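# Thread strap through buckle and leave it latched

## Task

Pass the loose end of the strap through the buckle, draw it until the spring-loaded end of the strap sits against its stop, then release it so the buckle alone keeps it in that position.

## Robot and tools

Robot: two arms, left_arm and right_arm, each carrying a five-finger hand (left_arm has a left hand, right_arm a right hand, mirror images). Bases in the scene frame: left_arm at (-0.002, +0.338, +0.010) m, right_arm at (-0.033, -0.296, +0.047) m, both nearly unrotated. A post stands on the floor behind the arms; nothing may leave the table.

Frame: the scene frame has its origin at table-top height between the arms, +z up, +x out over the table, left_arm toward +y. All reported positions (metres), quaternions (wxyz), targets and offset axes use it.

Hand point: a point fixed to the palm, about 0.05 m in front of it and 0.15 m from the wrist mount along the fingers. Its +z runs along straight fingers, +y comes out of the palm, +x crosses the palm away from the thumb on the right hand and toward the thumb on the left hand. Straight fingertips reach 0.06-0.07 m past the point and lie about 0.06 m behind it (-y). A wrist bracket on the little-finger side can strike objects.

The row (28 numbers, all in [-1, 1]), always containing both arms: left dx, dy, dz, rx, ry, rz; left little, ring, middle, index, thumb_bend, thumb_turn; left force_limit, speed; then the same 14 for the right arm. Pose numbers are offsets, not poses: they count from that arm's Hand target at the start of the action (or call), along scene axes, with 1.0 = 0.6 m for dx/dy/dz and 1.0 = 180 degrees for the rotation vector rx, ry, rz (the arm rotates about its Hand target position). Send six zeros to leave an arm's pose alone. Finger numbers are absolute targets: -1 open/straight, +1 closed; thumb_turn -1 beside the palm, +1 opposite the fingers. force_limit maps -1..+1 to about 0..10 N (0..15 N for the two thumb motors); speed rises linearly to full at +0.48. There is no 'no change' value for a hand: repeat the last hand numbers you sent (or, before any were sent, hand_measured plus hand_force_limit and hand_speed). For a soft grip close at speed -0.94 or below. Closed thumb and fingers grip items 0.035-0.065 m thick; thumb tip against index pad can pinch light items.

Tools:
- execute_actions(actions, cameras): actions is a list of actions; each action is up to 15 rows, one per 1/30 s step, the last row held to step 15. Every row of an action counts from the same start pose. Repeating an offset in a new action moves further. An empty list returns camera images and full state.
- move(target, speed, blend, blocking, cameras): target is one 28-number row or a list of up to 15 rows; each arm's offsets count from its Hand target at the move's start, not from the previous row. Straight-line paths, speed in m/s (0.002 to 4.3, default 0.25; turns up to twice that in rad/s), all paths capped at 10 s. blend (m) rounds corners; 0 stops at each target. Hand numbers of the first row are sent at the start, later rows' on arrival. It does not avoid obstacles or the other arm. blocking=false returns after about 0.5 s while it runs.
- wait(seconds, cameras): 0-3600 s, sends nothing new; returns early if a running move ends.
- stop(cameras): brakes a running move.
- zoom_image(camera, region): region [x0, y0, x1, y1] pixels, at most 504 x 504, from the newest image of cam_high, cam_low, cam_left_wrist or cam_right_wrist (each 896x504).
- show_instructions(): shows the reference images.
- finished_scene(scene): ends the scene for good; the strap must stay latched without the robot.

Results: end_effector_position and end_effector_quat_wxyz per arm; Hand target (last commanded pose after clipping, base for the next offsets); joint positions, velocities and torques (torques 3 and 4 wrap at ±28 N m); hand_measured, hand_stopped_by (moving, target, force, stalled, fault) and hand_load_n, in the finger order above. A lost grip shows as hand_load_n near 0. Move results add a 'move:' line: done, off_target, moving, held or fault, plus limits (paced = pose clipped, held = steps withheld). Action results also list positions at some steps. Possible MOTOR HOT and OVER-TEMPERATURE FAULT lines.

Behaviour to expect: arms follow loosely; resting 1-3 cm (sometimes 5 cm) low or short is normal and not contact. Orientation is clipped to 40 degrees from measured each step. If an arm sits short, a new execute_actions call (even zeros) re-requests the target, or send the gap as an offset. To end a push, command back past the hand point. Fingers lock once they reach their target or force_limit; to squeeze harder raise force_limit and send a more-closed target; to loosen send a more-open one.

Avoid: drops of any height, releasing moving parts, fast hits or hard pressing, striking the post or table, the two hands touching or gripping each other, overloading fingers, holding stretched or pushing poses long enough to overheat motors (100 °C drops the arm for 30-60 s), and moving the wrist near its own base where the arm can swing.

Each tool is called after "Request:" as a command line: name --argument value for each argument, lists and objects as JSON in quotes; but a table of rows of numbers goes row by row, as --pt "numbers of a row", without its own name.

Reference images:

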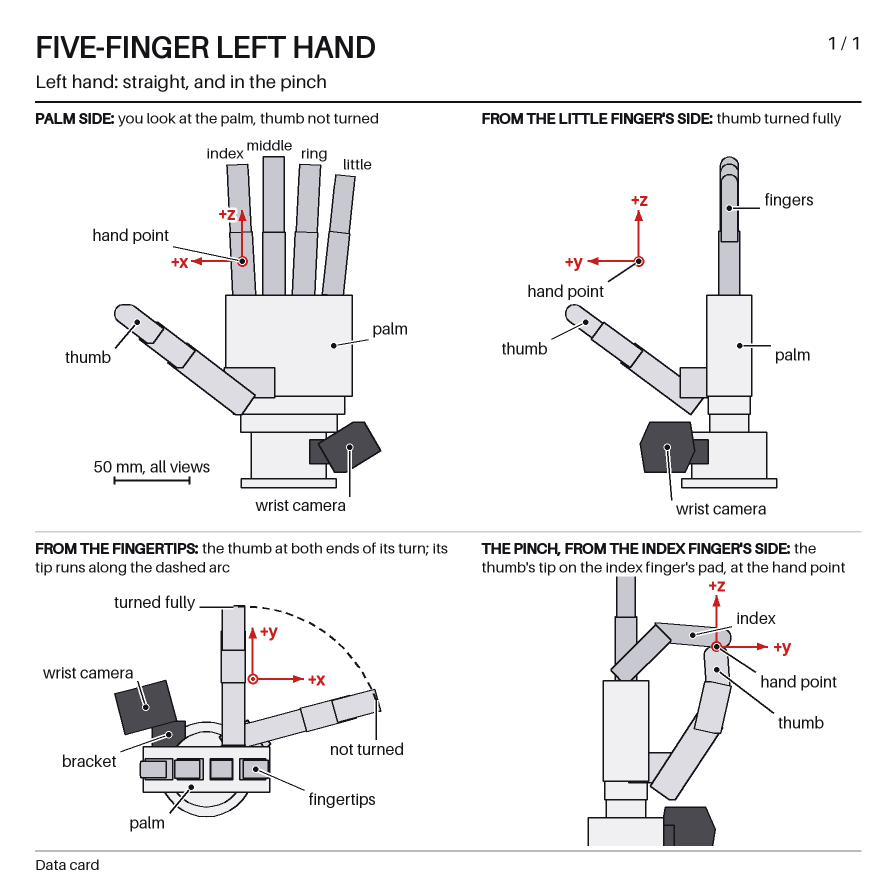

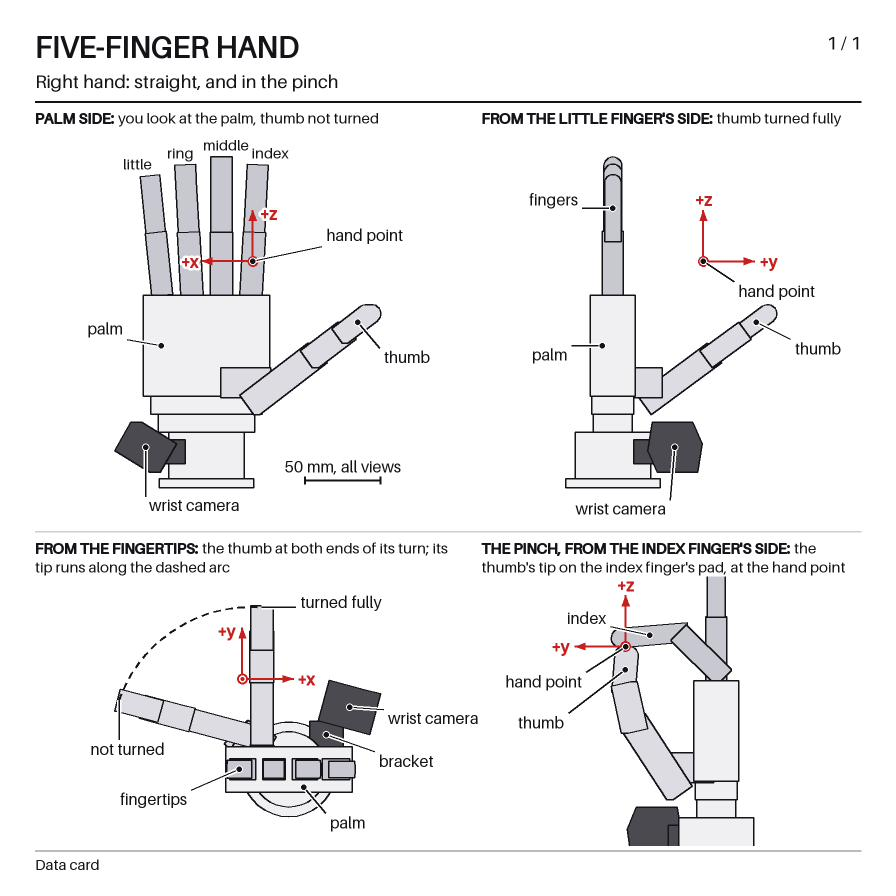

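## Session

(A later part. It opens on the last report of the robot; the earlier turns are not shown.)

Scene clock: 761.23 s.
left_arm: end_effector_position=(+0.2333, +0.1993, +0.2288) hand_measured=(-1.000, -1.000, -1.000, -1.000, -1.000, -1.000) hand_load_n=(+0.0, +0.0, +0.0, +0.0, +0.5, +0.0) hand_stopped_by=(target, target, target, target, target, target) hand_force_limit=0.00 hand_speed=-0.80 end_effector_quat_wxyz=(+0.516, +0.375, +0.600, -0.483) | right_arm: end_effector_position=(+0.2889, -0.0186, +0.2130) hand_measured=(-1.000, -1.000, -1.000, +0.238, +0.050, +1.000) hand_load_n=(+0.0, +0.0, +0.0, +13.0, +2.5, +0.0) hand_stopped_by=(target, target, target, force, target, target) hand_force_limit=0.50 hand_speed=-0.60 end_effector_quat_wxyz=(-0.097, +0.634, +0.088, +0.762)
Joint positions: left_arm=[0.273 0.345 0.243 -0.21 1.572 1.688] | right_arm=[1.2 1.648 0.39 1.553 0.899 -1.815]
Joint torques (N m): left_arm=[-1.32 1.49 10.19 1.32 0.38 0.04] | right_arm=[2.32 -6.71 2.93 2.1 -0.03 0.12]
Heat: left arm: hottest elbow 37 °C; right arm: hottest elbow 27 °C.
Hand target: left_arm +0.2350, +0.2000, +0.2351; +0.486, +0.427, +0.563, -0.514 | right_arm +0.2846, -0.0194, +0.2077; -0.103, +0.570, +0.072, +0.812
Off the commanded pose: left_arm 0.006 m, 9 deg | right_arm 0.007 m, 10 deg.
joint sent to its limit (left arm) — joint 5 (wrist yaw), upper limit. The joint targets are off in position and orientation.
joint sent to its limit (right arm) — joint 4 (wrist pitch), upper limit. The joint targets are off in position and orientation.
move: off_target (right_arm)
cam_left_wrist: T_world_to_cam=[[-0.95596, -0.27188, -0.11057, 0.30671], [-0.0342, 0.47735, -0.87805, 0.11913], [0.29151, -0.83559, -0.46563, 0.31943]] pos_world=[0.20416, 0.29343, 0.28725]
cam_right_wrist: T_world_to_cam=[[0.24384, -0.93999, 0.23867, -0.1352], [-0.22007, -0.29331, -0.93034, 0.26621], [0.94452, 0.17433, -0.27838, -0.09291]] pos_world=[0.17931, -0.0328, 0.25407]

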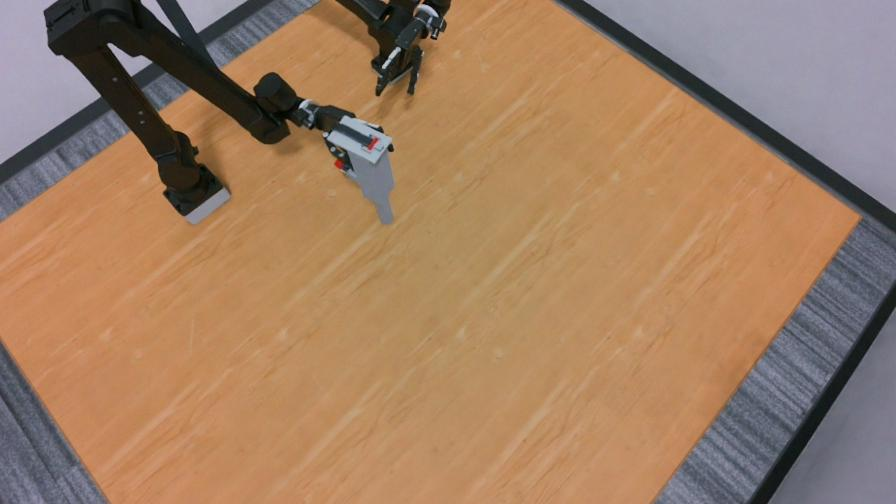

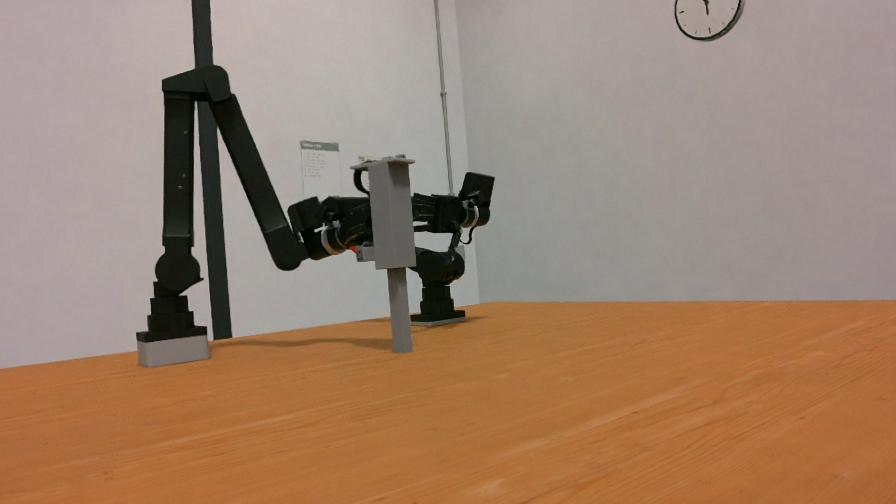

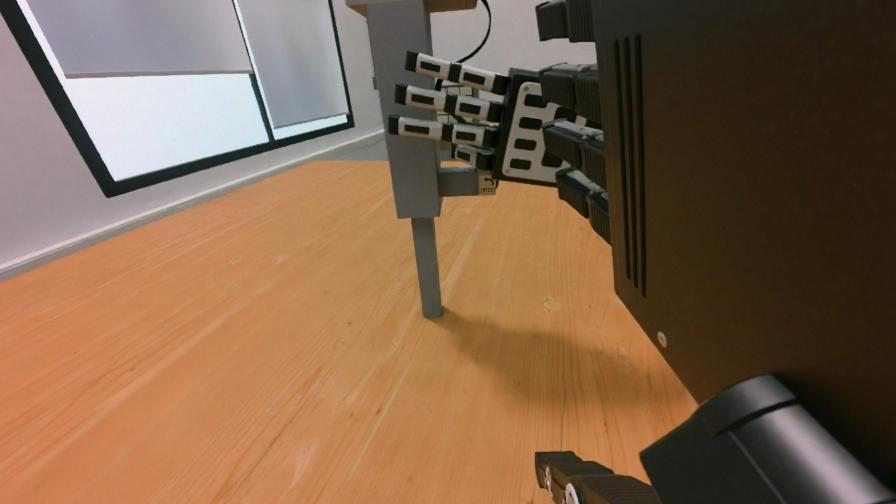

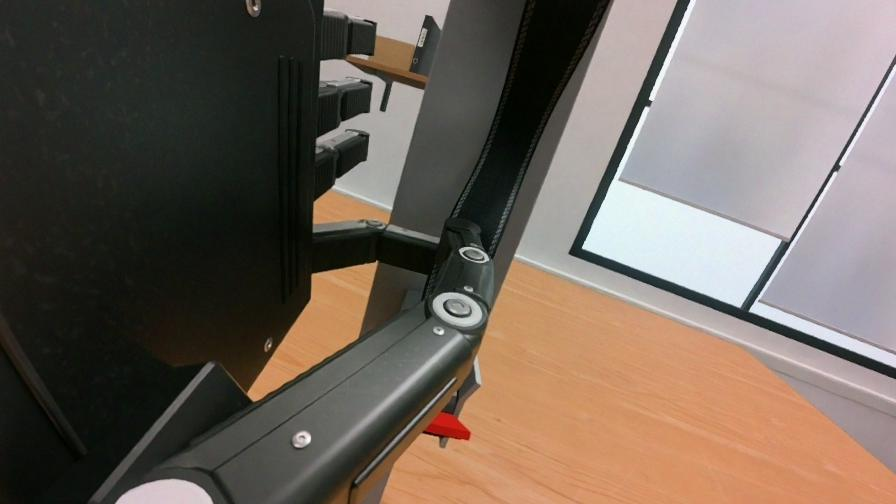

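Request:
move --pt "0 0 0 0 0 0 -1 -1 -1 -1 -1 -1 0 -0.8 0.0 -0.0 0.0 0 0 0 -1 -1 -1 -0.05 -0.4 1 0.5 -0.8" --pt "0 0 0 0 0 0 -1 -1 -1 -1 -1 -1 0 -0.8 0.0 -0.0 0.05 0 0 0 -1 -1 -1 -0.05 -0.4 1 0.5 -0.8" --speed 0.05 --cameras '["cam_low","cam_high","cam_right_wrist","cam_left_wrist"]'

Request:
zoom_image --camera "cam_left_wrist" --region '[420, 110, 530, 220]'

Request:
zoom_image --camera "cam_low" --region '[335, 190, 385, 270]'

Request:
zoom_image --camera "cam_high" --region '[325, 135, 365, 175]'

Scene clock: 777.93 s.
left_arm: end_effector_position=(+0.2333, +0.1993, +0.2288) hand_measured=(-1.000, -1.000, -1.000, -1.000, -1.000, -1.000) hand_load_n=(+0.0, +0.0, +0.0, +0.0, +0.0, +0.0) hand_stopped_by=(target, target, target, target, target, target) hand_force_limit=0.00 hand_speed=-0.80 end_effector_quat_wxyz=(+0.516, +0.375, +0.600, -0.483) | right_arm: end_effector_position=(+0.2883, -0.0206, +0.2266) hand_measured=(-1.000, -1.000, -1.000, -0.050, -0.400, +1.000) hand_load_n=(+0.0, +0.0, +0.0, +0.0, +0.0, +0.0) hand_stopped_by=(target, target, target, target, target, target) hand_force_limit=0.50 hand_speed=-0.80 end_effector_quat_wxyz=(-0.100, +0.627, +0.082, +0.769)
Joint positions: left_arm=[0.273 0.345 0.243 -0.21 1.572 1.688] | right_arm=[1.2 1.613 0.39 1.553 0.899 -1.833]
Joint torques (N m): left_arm=[-1.32 1.55 10.19 1.33 0.39 0.03] | right_arm=[2.2 -8.64 3.89 2.09 -0.53 -0.23]
Heat: left arm: hottest elbow 36 °C; right arm: hottest elbow 27 °C.
Hand target: left_arm +0.2350, +0.2000, +0.2351; +0.486, +0.427, +0.563, -0.514 | right_arm +0.2846, -0.0194, +0.2377; -0.103, +0.570, +0.072, +0.812
Off the commanded pose: left_arm 0.006 m, 9 deg | right_arm 0.012 m, 8 deg.
joint sent to its limit (left arm) — joint 5 (wrist yaw), upper limit. The joint targets are off in position and orientation.
joint sent to its limit (right arm) — joint 4 (wrist pitch), upper limit. The joint targets are off in position and orientation.
move: off_target (right_arm)
cam_left_wrist: T_world_to_cam=[[-0.95596, -0.27188, -0.11057, 0.30671], [-0.0342, 0.47735, -0.87805, 0.11913], [0.29151, -0.83559, -0.46563, 0.31943]] pos_world=[0.20416, 0.29343, 0.28725]
cam_right_wrist: T_world_to_cam=[[0.23625, -0.9444, 0.22869, -0.13584], [-0.20426, -0.27836, -0.9385, 0.27581], [0.94998, 0.17501, -0.25867, -0.09426]] pos_world=[0.17798, -0.03502, 0.26553]

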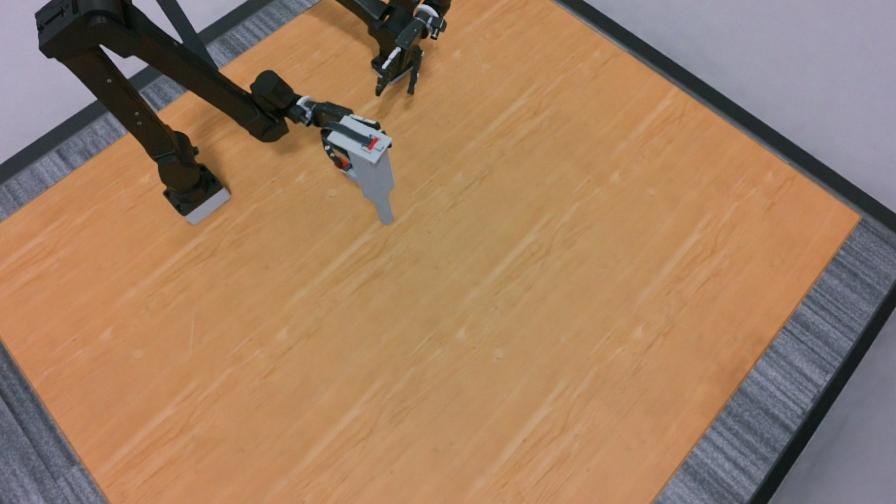

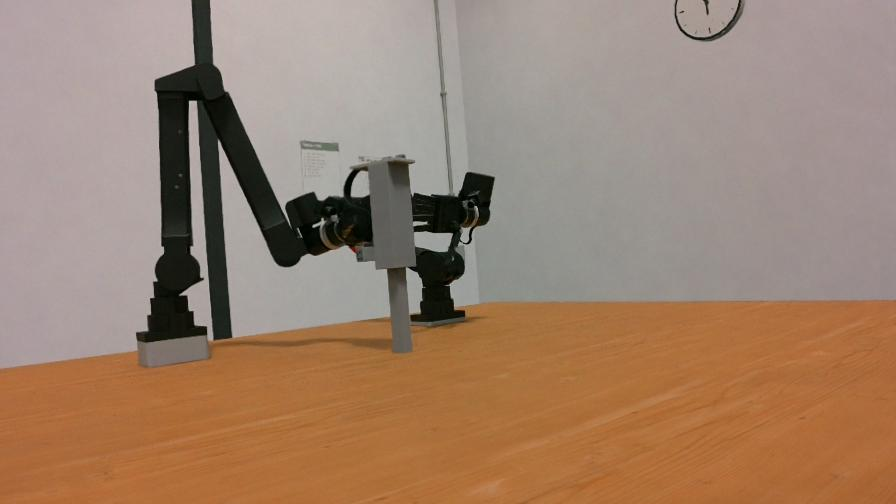

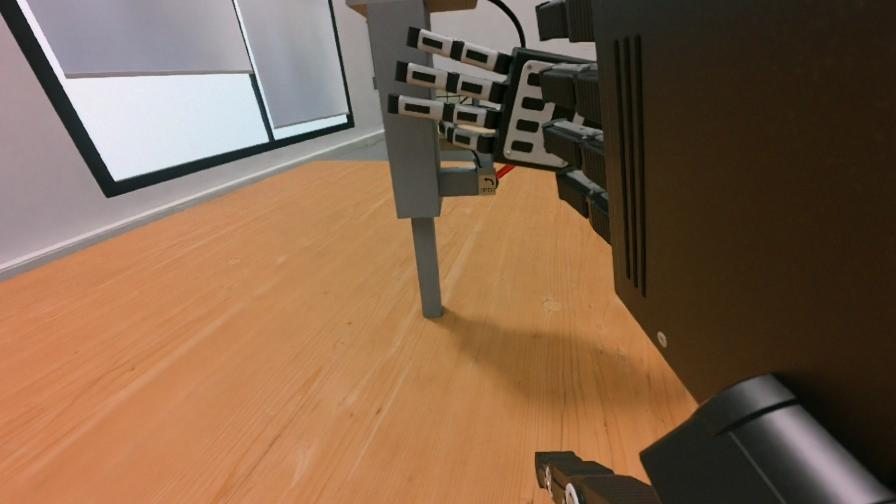

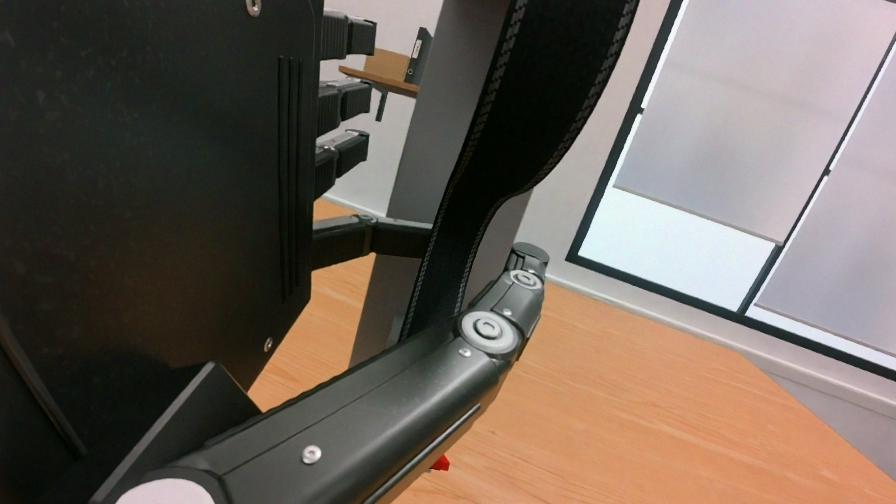

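Scaled by 4.582.

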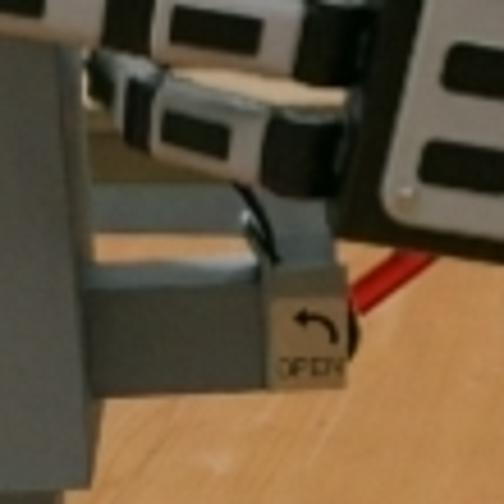

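Scaled by 6.300.

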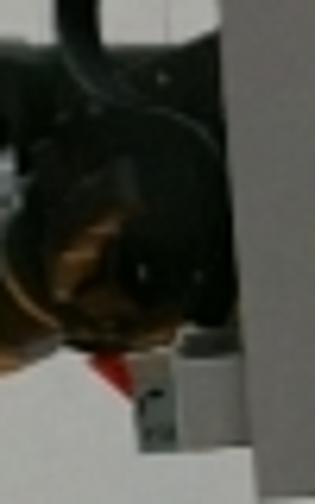

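Scaled by 12.600.

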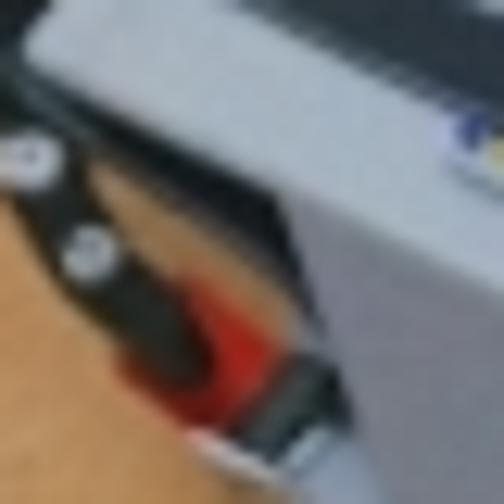

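Request:
move --pt "0 0 0 0 0 0 -1 -1 -1 -1 -1 -1 0 -0.8 0.0 -0.0 0.033 0 0 0 -1 -1 -1 -0.05 -0.4 1 0.5 -0.8" --pt "0 0 0 0 0 0 -1 -1 -1 -1 -1 -1 0 -0.8 0.0 -0.0 0.033 0 0 0 -1 -1 -1 -0.05 0.05 1 0.5 -0.8" --speed 0.05 --cameras '["cam_right_wrist","cam_left_wrist"]'

Request:
zoom_image --camera "cam_left_wrist" --region '[420, 80, 530, 220]'

Scene clock: 790.03 s.
left_arm: end_effector_position=(+0.2333, +0.1993, +0.2288) hand_measured=(-1.000, -1.000, -1.000, -1.000, -1.000, -1.000) hand_load_n=(+0.0, +0.0, +0.0, +0.0, +0.0, +0.0) hand_stopped_by=(target, target, target, target, target, target) hand_force_limit=0.00 hand_speed=-0.80 end_effector_quat_wxyz=(+0.516, +0.375, +0.600, -0.483) | right_arm: end_effector_position=(+0.2893, -0.0250, +0.2436) hand_measured=(-1.000, -1.000, -1.000, -0.050, +0.050, +1.000) hand_load_n=(+0.0, +0.0, +0.0, +0.0, +0.0, +0.0) hand_stopped_by=(target, target, target, target, target, target) hand_force_limit=0.50 hand_speed=-0.80 end_effector_quat_wxyz=(-0.094, +0.616, +0.082, +0.778)
Joint positions: left_arm=[0.273 0.345 0.243 -0.21 1.572 1.688] | right_arm=[1.192 1.573 0.39 1.553 0.891 -1.874]
Joint torques (N m): left_arm=[-1.32 1.49 10.18 1.36 0.37 0.03] | right_arm=[2.2 -8.41 4.78 2.04 -0.63 -0.23]
Heat: left arm: hottest elbow 36 °C; right arm: hottest elbow 27 °C.
Hand target: left_arm +0.2350, +0.2000, +0.2351; +0.486, +0.427, +0.563, -0.514 | right_arm +0.2846, -0.0194, +0.2575; -0.103, +0.570, +0.072, +0.812
Off the commanded pose: left_arm 0.006 m, 9 deg | right_arm 0.016 m, 7 deg.
joint sent to its limit (left arm) — joint 5 (wrist yaw), upper limit. The joint targets are off in position and orientation.
joint sent to its limit (right arm) — joint 4 (wrist pitch), upper limit. The joint targets are off in position and orientation.
move: off_target (right_arm); target 2's new numbers were sent with right_arm's hand 0.015 m and 7 deg from that target
cam_left_wrist: T_world_to_cam=[[-0.95596, -0.27188, -0.11057, 0.30671], [-0.0342, 0.47735, -0.87805, 0.11913], [0.29151, -0.83559, -0.46563, 0.31943]] pos_world=[0.20416, 0.29343, 0.28725]
cam_right_wrist: T_world_to_cam=[[0.22095, -0.94578, 0.23806, -0.14207], [-0.18074, -0.27958, -0.94296, 0.28507], [0.95839, 0.16532, -0.23271, -0.09904]] pos_world=[0.17783, -0.0383, 0.27958]
Images, in order (width x height): cam_left_wrist 896x504, cam_right_wrist 896x504.

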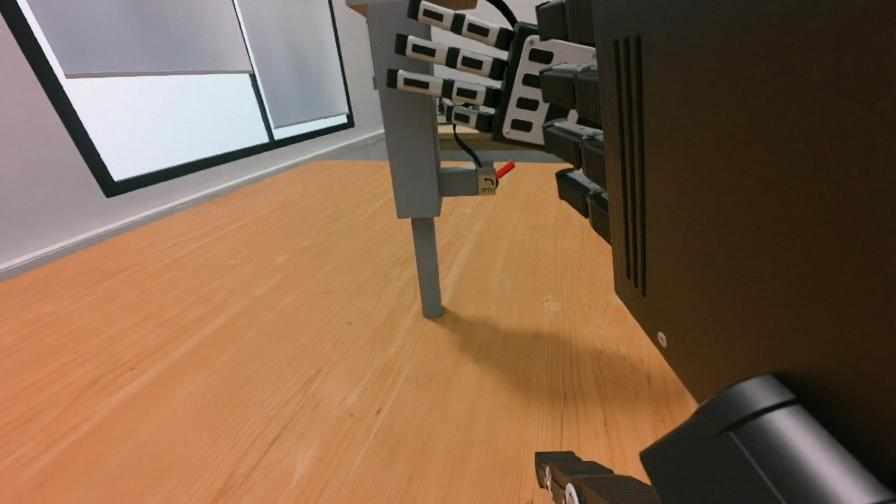

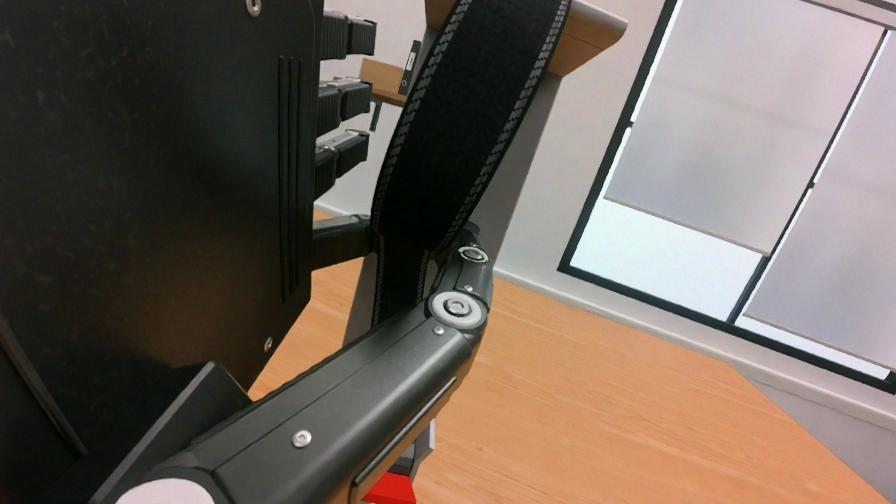

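Scaled by 3.600.

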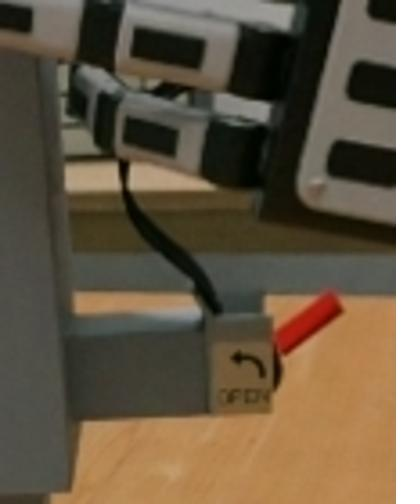

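Request:
move --pt "0 0 0 0 0 0 -1 -1 -1 -1 -1 -1 0 -0.8 0.0 0.033 0.0 0 0 0 -1 -1 -1 -0.05 -0.3 1 0.5 -0.8" --speed 0.05 --cameras '["cam_right_wrist","cam_left_wrist"]'

Request:
zoom_image --camera "cam_left_wrist" --region '[420, 80, 530, 220]'

Scene clock: 798.33 s.
left_arm: end_effector_position=(+0.2333, +0.1993, +0.2288) hand_measured=(-1.000, -1.000, -1.000, -1.000, -1.000, -1.000) hand_load_n=(+0.0, +0.0, +0.0, +0.0, +0.0, +0.0) hand_stopped_by=(target, target, target, target, target, target) hand_force_limit=0.00 hand_speed=-0.80 end_effector_quat_wxyz=(+0.516, +0.375, +0.600, -0.483) | right_arm: end_effector_position=(+0.2848, -0.0130, +0.2461) hand_measured=(-1.000, -1.000, -1.000, -0.050, -0.300, +1.000) hand_load_n=(+0.0, +0.0, +0.0, +0.0, +0.0, +0.5) hand_stopped_by=(target, target, target, target, target, target) hand_force_limit=0.50 hand_speed=-0.80 end_effector_quat_wxyz=(-0.098, +0.614, +0.088, +0.778)
Joint positions: left_arm=[0.273 0.345 0.243 -0.21 1.572 1.688] | right_arm=[1.217 1.582 0.408 1.553 0.897 -1.89]
Joint torques (N m): left_arm=[-1.2 1.44 10.19 1.33 0.37 0.03] | right_arm=[2.26 -6.53 7.02 2.03 -0.1 -0.24]
Heat: left arm: hottest elbow 35 °C; right arm: hottest elbow 27 °C.
Hand target: left_arm +0.2350, +0.2000, +0.2351; +0.486, +0.427, +0.563, -0.514 | right_arm +0.2846, +0.0004, +0.2575; -0.103, +0.570, +0.072, +0.812
Off the commanded pose: left_arm 0.006 m, 9 deg | right_arm 0.018 m, 7 deg.
joint sent to its limit (left arm) — joint 5 (wrist yaw), upper limit. The joint targets are off in position and orientation.
joint sent to its limit (right arm) — joint 4 (wrist pitch), upper limit. The joint targets are off in position and orientation.
move: off_target (right_arm)
cam_left_wrist: T_world_to_cam=[[-0.95596, -0.27188, -0.11057, 0.30671], [-0.0342, 0.47735, -0.87805, 0.11913], [0.29151, -0.83559, -0.46563, 0.31943]] pos_world=[0.20416, 0.29343, 0.28725]
cam_right_wrist: T_world_to_cam=[[0.23414, -0.94106, 0.2441, -0.13547], [-0.17147, -0.28711, -0.94242, 0.28701], [0.95696, 0.1788, -0.22859, -0.09656]] pos_world=[0.17334, -0.02782, 0.28148]
Images, in order (width x height): cam_left_wrist 896x504, cam_right_wrist 896x504.

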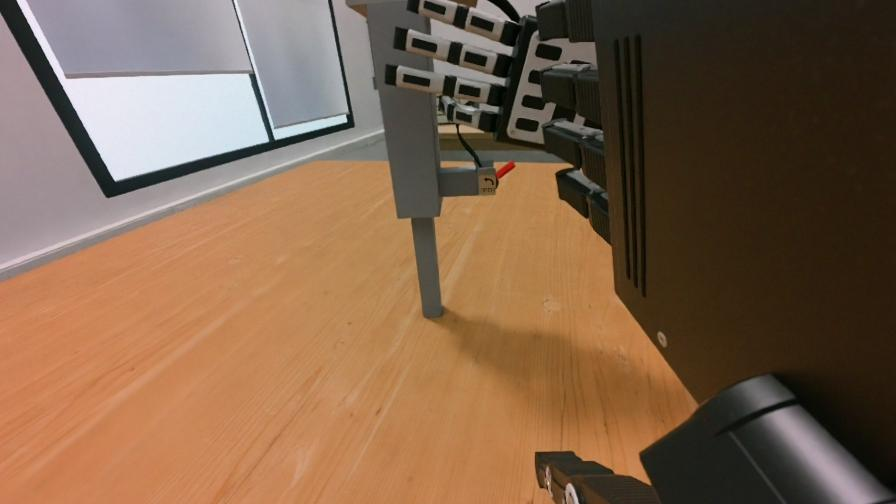

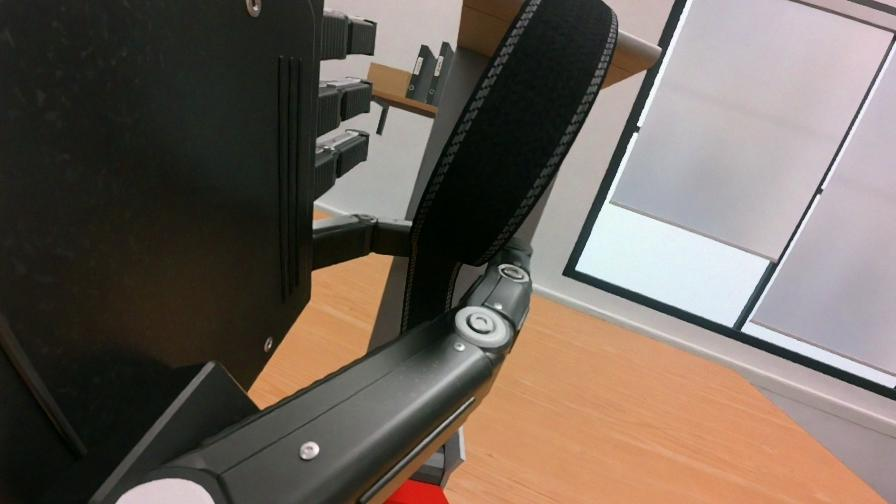

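Scaled by 3.600.

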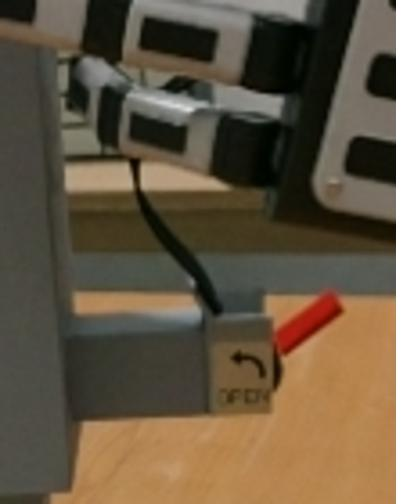

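Request:
move --pt "0 0 0 0 0 0 -1 -1 -1 -1 -1 -1 0 -0.8 0.007 0.02 0.0 0 0 0 -1 -1 -1 -0.05 -0.3 1 0.5 -0.8" --speed 0.05 --cameras '["cam_right_wrist","cam_left_wrist"]'

Request:
zoom_image --camera "cam_left_wrist" --region '[420, 80, 530, 220]'

Scene clock: 803.40 s.
left_arm: end_effector_position=(+0.2333, +0.1993, +0.2288) hand_measured=(-1.000, -1.000, -1.000, -1.000, -1.000, -1.000) hand_load_n=(+0.0, +0.0, +0.0, +0.0, +0.0, +0.0) hand_stopped_by=(target, target, target, target, target, target) hand_force_limit=0.00 hand_speed=-0.80 end_effector_quat_wxyz=(+0.516, +0.375, +0.600, -0.483) | right_arm: end_effector_position=(+0.2883, -0.0074, +0.2465) hand_measured=(-1.000, -1.000, -1.000, -0.050, -0.300, +1.000) hand_load_n=(+0.0, +0.0, +0.0, -3.5, +0.0, +0.0) hand_stopped_by=(target, target, target, target, target, target) hand_force_limit=0.50 hand_speed=-0.80 end_effector_quat_wxyz=(-0.088, +0.613, +0.090, +0.780)
Joint positions: left_arm=[0.273 0.345 0.243 -0.21 1.572 1.688] | right_arm=[1.215 1.605 0.433 1.559 0.905 -1.914]
Joint torques (N m): left_arm=[-1.2 1.49 10.19 1.31 0.38 0.04] | right_arm=[2.26 -6.48 7.75 1.78 -0.44 -0.15]
Heat: left arm: hottest elbow 35 °C; right arm: hottest elbow 27 °C.
Hand target: left_arm +0.2350, +0.2000, +0.2351; +0.486, +0.427, +0.563, -0.514 | right_arm +0.2888, +0.0124, +0.2575; -0.103, +0.570, +0.072, +0.812
Off the commanded pose: left_arm 0.006 m, 9 deg | right_arm 0.023 m, 7 deg.
joint sent to its limit (left arm) — joint 5 (wrist yaw), upper limit. The joint targets are off in position and orientation.
joint sent to its limit (right arm) — joint 4 (wrist pitch), upper limit. The joint targets are off in position and orientation.
move: off_target (right_arm)
cam_left_wrist: T_world_to_cam=[[-0.95596, -0.27188, -0.11057, 0.30671], [-0.0342, 0.47735, -0.87805, 0.11913], [0.29151, -0.83559, -0.46563, 0.31943]] pos_world=[0.20416, 0.29343, 0.28725]
cam_right_wrist: T_world_to_cam=[[0.2191, -0.94058, 0.25944, -0.13063], [-0.16973, -0.29859, -0.93917, 0.28818], [0.96083, 0.16174, -0.22507, -0.10291]] pos_world=[0.17642, -0.02017, 0.28138]
Images, in order (width x height): cam_left_wrist 896x504, cam_right_wrist 896x504.

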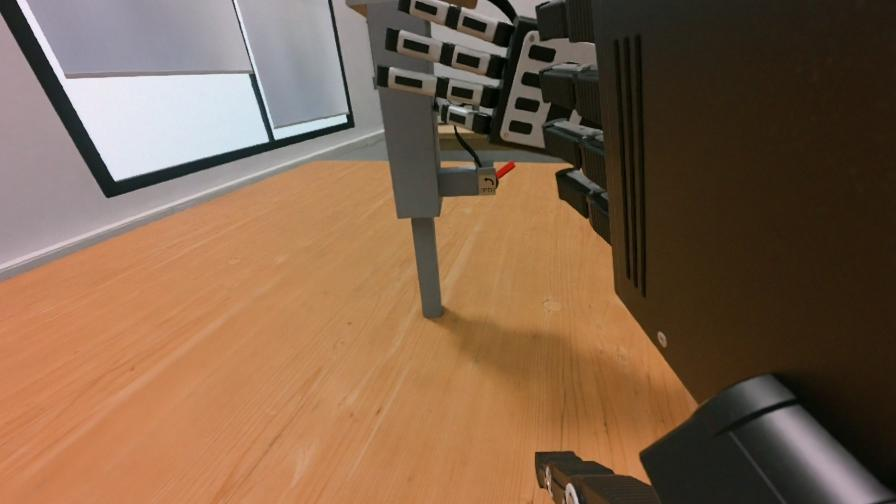

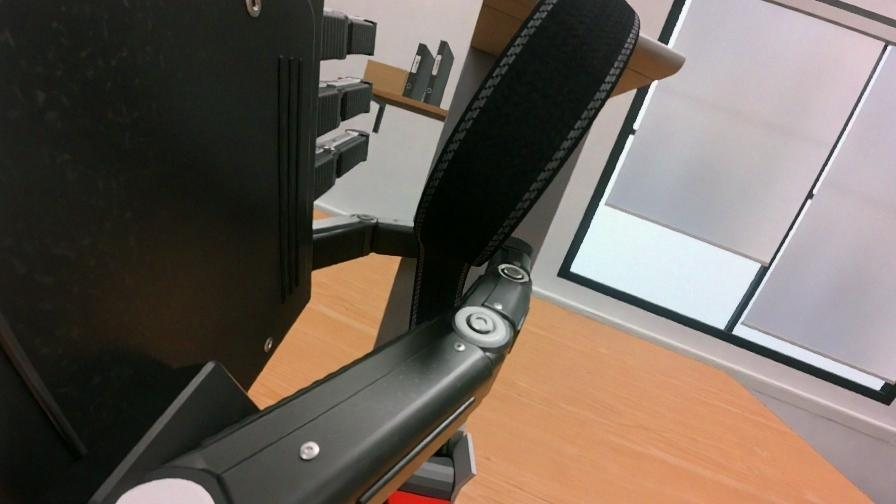

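Scaled by 3.600.

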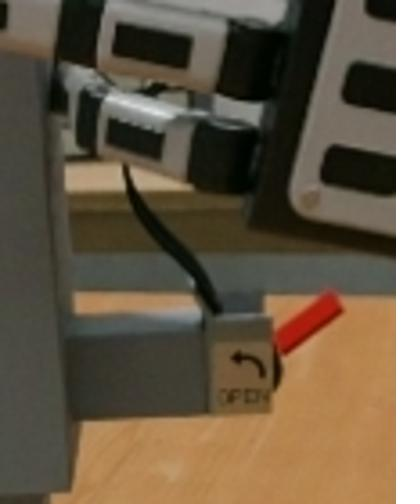

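Request:
move --pt "0 0 0 0 0 0 -1 -1 -1 -1 -1 -1 0 -0.8 -0.022 -0.003 0.0 0 0 0 -1 -1 -1 -0.05 -0.3 1 0.5 -0.8" --pt "0 0 0 0 0 0 -1 -1 -1 -1 -1 -1 0 -0.8 -0.022 -0.003 0.0 0 0 0 -1 -1 -1 -0.05 0.05 1 0.5 -0.8" --speed 0.05 --cameras '["cam_right_wrist","cam_left_wrist"]'

Request:
zoom_image --camera "cam_left_wrist" --region '[420, 80, 530, 220]'

Scene clock: 811.87 s.
left_arm: end_effector_position=(+0.2333, +0.1993, +0.2288) hand_measured=(-1.000, -1.000, -1.000, -1.000, -1.000, -1.000) hand_load_n=(+0.5, +0.0, +0.0, +0.0, +0.0, +0.0) hand_stopped_by=(target, target, target, target, target, target) hand_force_limit=0.00 hand_speed=-0.80 end_effector_quat_wxyz=(+0.516, +0.375, +0.600, -0.483) | right_arm: end_effector_position=(+0.2792, -0.0011, +0.2450) hand_measured=(-1.000, -1.000, -1.000, -0.050, +0.050, +1.000) hand_load_n=(+0.0, +0.0, +0.0, +0.0, +0.0, +0.0) hand_stopped_by=(target, target, target, target, target, target) hand_force_limit=0.50 hand_speed=-0.80 end_effector_quat_wxyz=(-0.096, +0.616, +0.087, +0.777)
Joint positions: left_arm=[0.273 0.345 0.243 -0.21 1.572 1.688] | right_arm=[1.247 1.605 0.436 1.559 0.931 -1.907]
Joint torques (N m): left_arm=[-1.26 1.38 10.18 1.31 0.37 0.04] | right_arm=[2.26 -7.82 6.32 1.78 -0.13 -0.23]
Heat: left arm: hottest elbow 35 °C; right arm: hottest elbow 28 °C.
Hand target: left_arm +0.2350, +0.2000, +0.2351; +0.486, +0.427, +0.563, -0.514 | right_arm +0.2756, +0.0106, +0.2575; -0.103, +0.570, +0.072, +0.812
Off the commanded pose: left_arm 0.006 m, 9 deg | right_arm 0.018 m, 7 deg.
joint sent to its limit (left arm) — joint 5 (wrist yaw), upper limit. The joint targets are off in position and orientation.
joint sent to its limit (right arm) — joint 4 (wrist pitch), upper limit. The joint targets are off in position and orientation.
move: off_target (right_arm); target 2's new numbers were sent with right_arm's hand 0.016 m and 7 deg from that target
cam_left_wrist: T_world_to_cam=[[-0.95596, -0.27188, -0.11057, 0.30671], [-0.0342, 0.47735, -0.87805, 0.11913], [0.29151, -0.83559, -0.46563, 0.31943]] pos_world=[0.20416, 0.29343, 0.28725]
cam_right_wrist: T_world_to_cam=[[0.23087, -0.94177, 0.24447, -0.1219], [-0.17639, -0.2876, -0.94137, 0.2895], [0.95686, 0.17421, -0.23251, -0.09263]] pos_world=[0.16784, -0.01541, 0.28079]
Images, in order (width x height): cam_left_wrist 896x504, cam_right_wrist 896x504.

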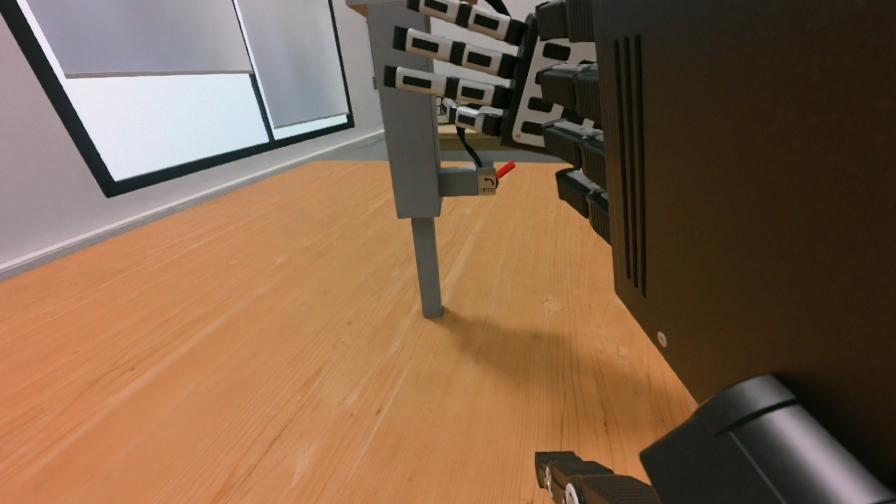

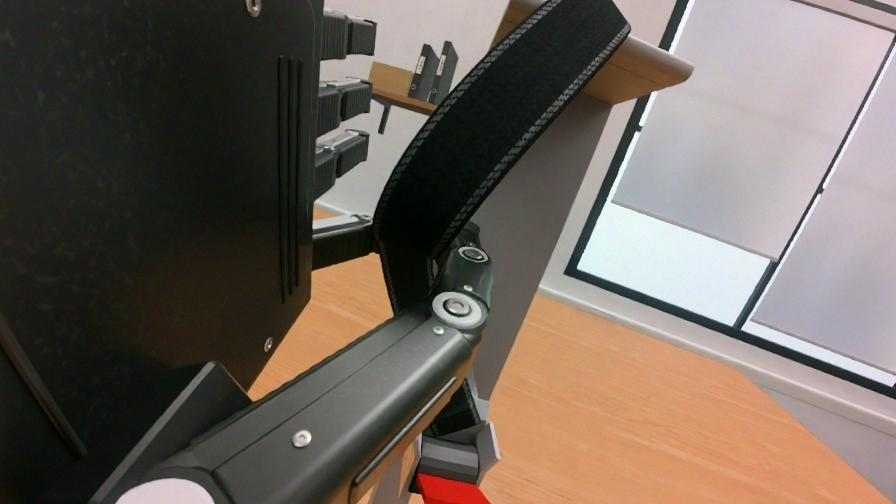

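Scaled by 3.600.

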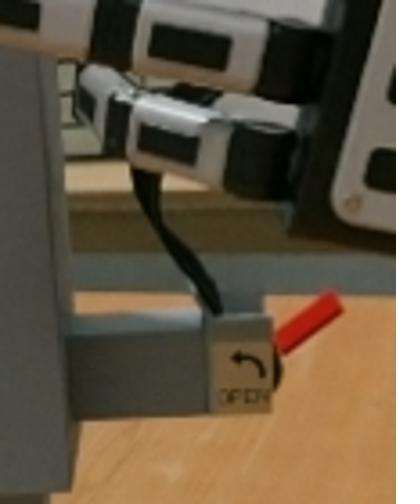

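Request:
move --pt "0 0 0 0 0 0 -1 -1 -1 -1 -1 -1 0 -0.8 -0.05 -0.030 0.0 0 0 0 -1 -1 -1 -0.05 -0.6 1 0.5 -0.8" --speed 0.08 --cameras '["cam_right_wrist","cam_left_wrist"]'

Request:
zoom_image --camera "cam_left_wrist" --region '[420, 0, 560, 220]'

Scene clock: 820.17 s.
left_arm: end_effector_position=(+0.2333, +0.1993, +0.2288) hand_measured=(-1.000, -1.000, -1.000, -1.000, -1.000, -1.000) hand_load_n=(+0.0, +0.0, +0.0, +0.0, +0.0, +0.0) hand_stopped_by=(target, target, target, target, target, target) hand_force_limit=0.00 hand_speed=-0.80 end_effector_quat_wxyz=(+0.516, +0.375, +0.600, -0.483) | right_arm: end_effector_position=(+0.2498, -0.0042, +0.2507) hand_measured=(-1.000, -1.000, -1.000, -0.050, -0.600, +1.000) hand_load_n=(+0.0, +0.0, +0.0, +0.0, +0.0, +0.5) hand_stopped_by=(target, target, target, target, target, target) hand_force_limit=0.50 hand_speed=-0.80 end_effector_quat_wxyz=(-0.108, +0.620, +0.087, +0.772)
Joint positions: left_arm=[0.273 0.345 0.243 -0.21 1.572 1.688] | right_arm=[1.332 1.547 0.399 1.559 0.998 -1.922]
Joint torques (N m): left_arm=[-1.32 1.49 10.18 1.35 0.37 0.03] | right_arm=[2.2 -8.29 3.78 1.72 -0.14 -0.24]
Heat: left arm: hottest elbow 35 °C; right arm: hottest elbow 28 °C.
Hand target: left_arm +0.2350, +0.2000, +0.2351; +0.486, +0.427, +0.563, -0.514 | right_arm +0.2456, -0.0074, +0.2575; -0.103, +0.570, +0.072, +0.812
Off the commanded pose: left_arm 0.006 m, 9 deg | right_arm 0.009 m, 8 deg.
joint sent to its limit (left arm) — joint 5 (wrist yaw), upper limit. The joint targets are off in position and orientation.
joint sent to its limit (right arm) — joint 4 (wrist pitch), upper limit. The joint targets are off in position and orientation.
move: off_target (right_arm)
cam_left_wrist: T_world_to_cam=[[-0.95596, -0.27188, -0.11057, 0.30671], [-0.0342, 0.47735, -0.87805, 0.11913], [0.29151, -0.83559, -0.46563, 0.31943]] pos_world=[0.20416, 0.29343, 0.28725]
cam_right_wrist: T_world_to_cam=[[0.25205, -0.94051, 0.22786, -0.12051], [-0.18503, -0.27796, -0.9426, 0.29129], [0.94986, 0.19542, -0.24408, -0.0579]] pos_world=[0.13928, -0.02106, 0.2879]
Images, in order (width x height): cam_left_wrist 896x504, cam_right_wrist 896x504.

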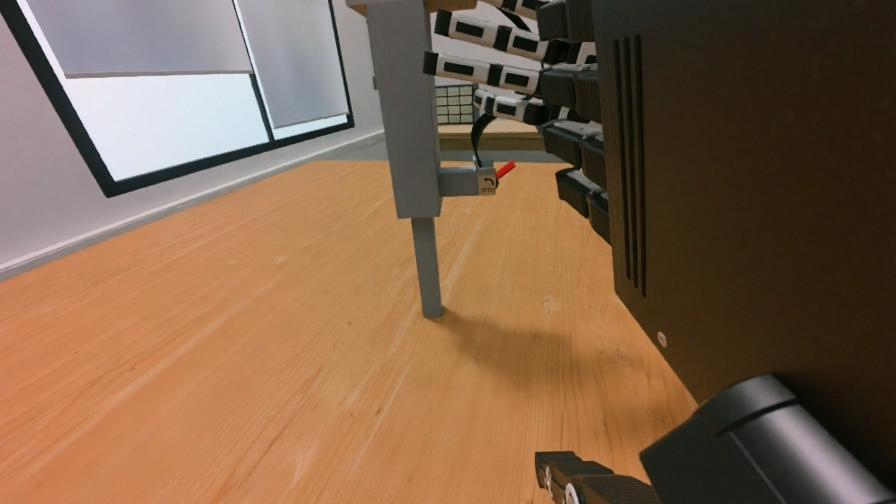

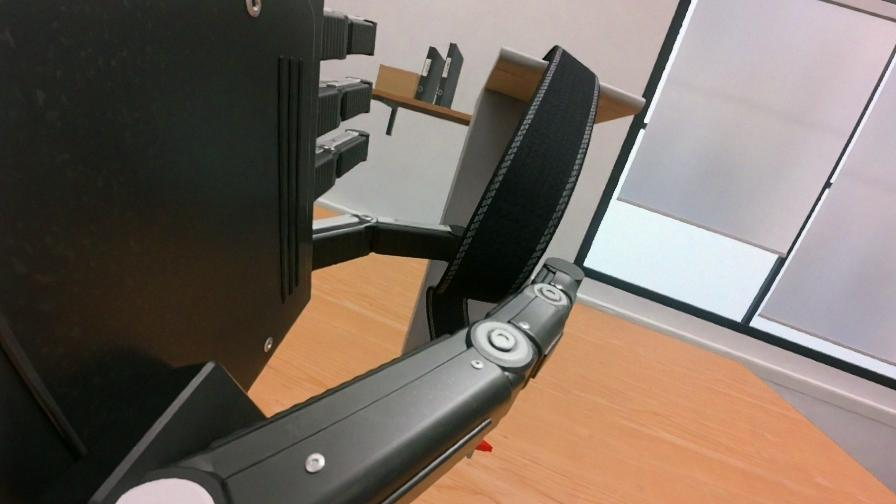

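Scaled by 2.291.

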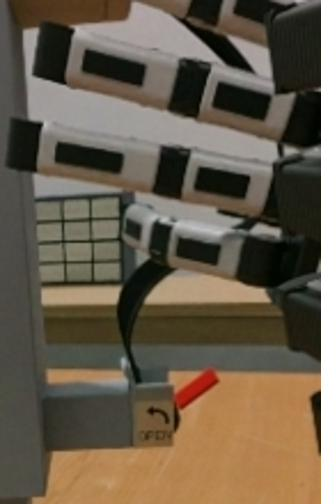

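Request:
move --pt "0 0 0 0 0 0 -1 -1 -1 -1 -1 -1 0 -0.8 -0.02 -0.025 0.0 0 0 0 -1 -1 -1 -0.05 -0.6 1 0.5 -0.8" --speed 0.08 --cameras '["cam_right_wrist","cam_left_wrist"]'

Request:
zoom_image --camera "cam_left_wrist" --region '[420, 0, 560, 220]'

Scene clock: 830.70 s.
left_arm: end_effector_position=(+0.2333, +0.1993, +0.2288) hand_measured=(-1.000, -1.000, -1.000, -1.000, -1.000, -1.000) hand_load_n=(+0.0, +0.0, +0.0, +0.0, +0.0, +0.0) hand_stopped_by=(target, target, target, target, target, target) hand_force_limit=0.00 hand_speed=-0.80 end_effector_quat_wxyz=(+0.516, +0.375, +0.600, -0.483) | right_arm: end_effector_position=(+0.2385, -0.0198, +0.2513) hand_measured=(-1.000, -1.000, -1.000, -0.050, -0.600, +1.000) hand_load_n=(+0.0, +0.0, +0.0, +0.0, +0.0, +0.0) hand_stopped_by=(target, target, target, target, target, target) hand_force_limit=0.50 hand_speed=-0.80 end_effector_quat_wxyz=(-0.109, +0.623, +0.088, +0.770)
Joint positions: left_arm=[0.273 0.345 0.243 -0.21 1.572 1.688] | right_arm=[1.356 1.499 0.352 1.559 1.023 -1.927]
Joint torques (N m): left_arm=[-1.2 1.55 10.18 1.32 0.38 0.03] | right_arm=[2.26 -7.59 3.81 1.7 -0.14 -0.24]
Heat: left arm: hottest elbow 35 °C; right arm: hottest elbow 28 °C.
Hand target: left_arm +0.2350, +0.2000, +0.2351; +0.486, +0.427, +0.563, -0.514 | right_arm +0.2336, -0.0224, +0.2575; -0.103, +0.570, +0.072, +0.812
Off the commanded pose: left_arm 0.006 m, 9 deg | right_arm 0.008 m, 8 deg.
joint sent to its limit (left arm) — joint 5 (wrist yaw), upper limit. The joint targets are off in position and orientation.
joint sent to its limit (right arm) — joint 4 (wrist pitch), upper limit. The joint targets are off in position and orientation.
move: off_target (right_arm)
cam_left_wrist: T_world_to_cam=[[-0.95596, -0.27188, -0.11057, 0.30671], [-0.0342, 0.47735, -0.87805, 0.11913], [0.29151, -0.83559, -0.46563, 0.31943]] pos_world=[0.20416, 0.29343, 0.28725]
cam_right_wrist: T_world_to_cam=[[0.25496, -0.93977, 0.22765, -0.13307], [-0.19251, -0.28006, -0.94048, 0.28672], [0.94759, 0.19596, -0.25232, -0.04133]] pos_world=[0.12829, -0.03666, 0.28952]
Images, in order (width x height): cam_left_wrist 896x504, cam_right_wrist 896x504.

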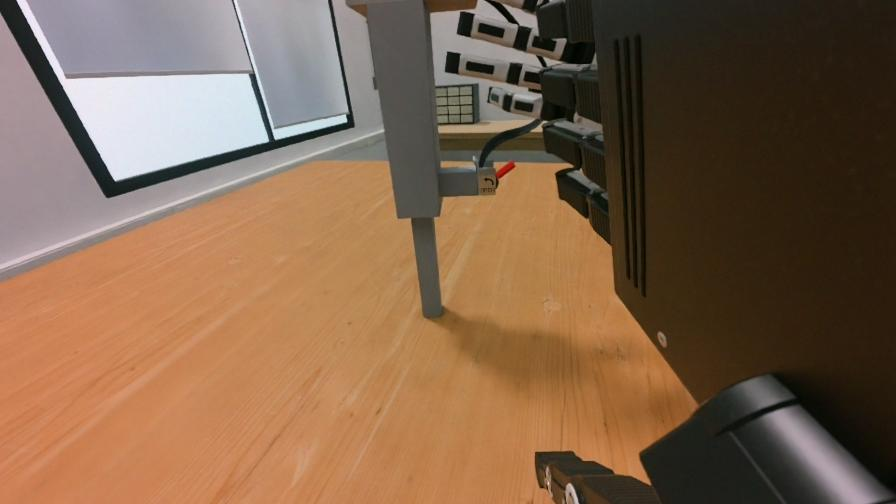

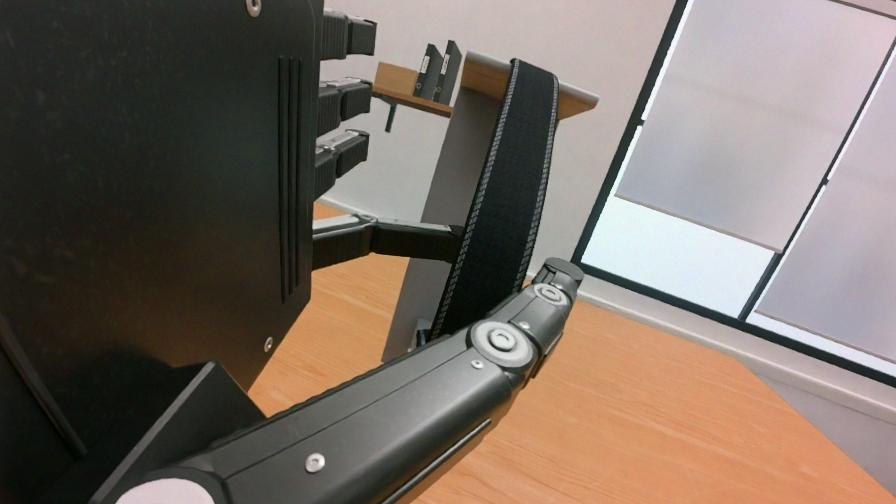

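Scaled by 2.291.

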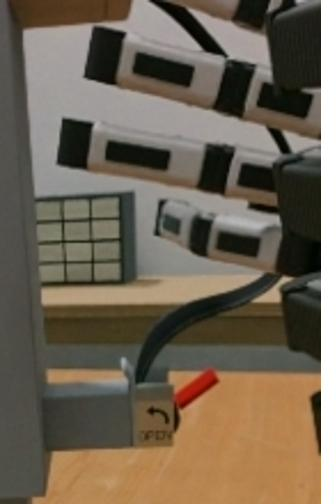

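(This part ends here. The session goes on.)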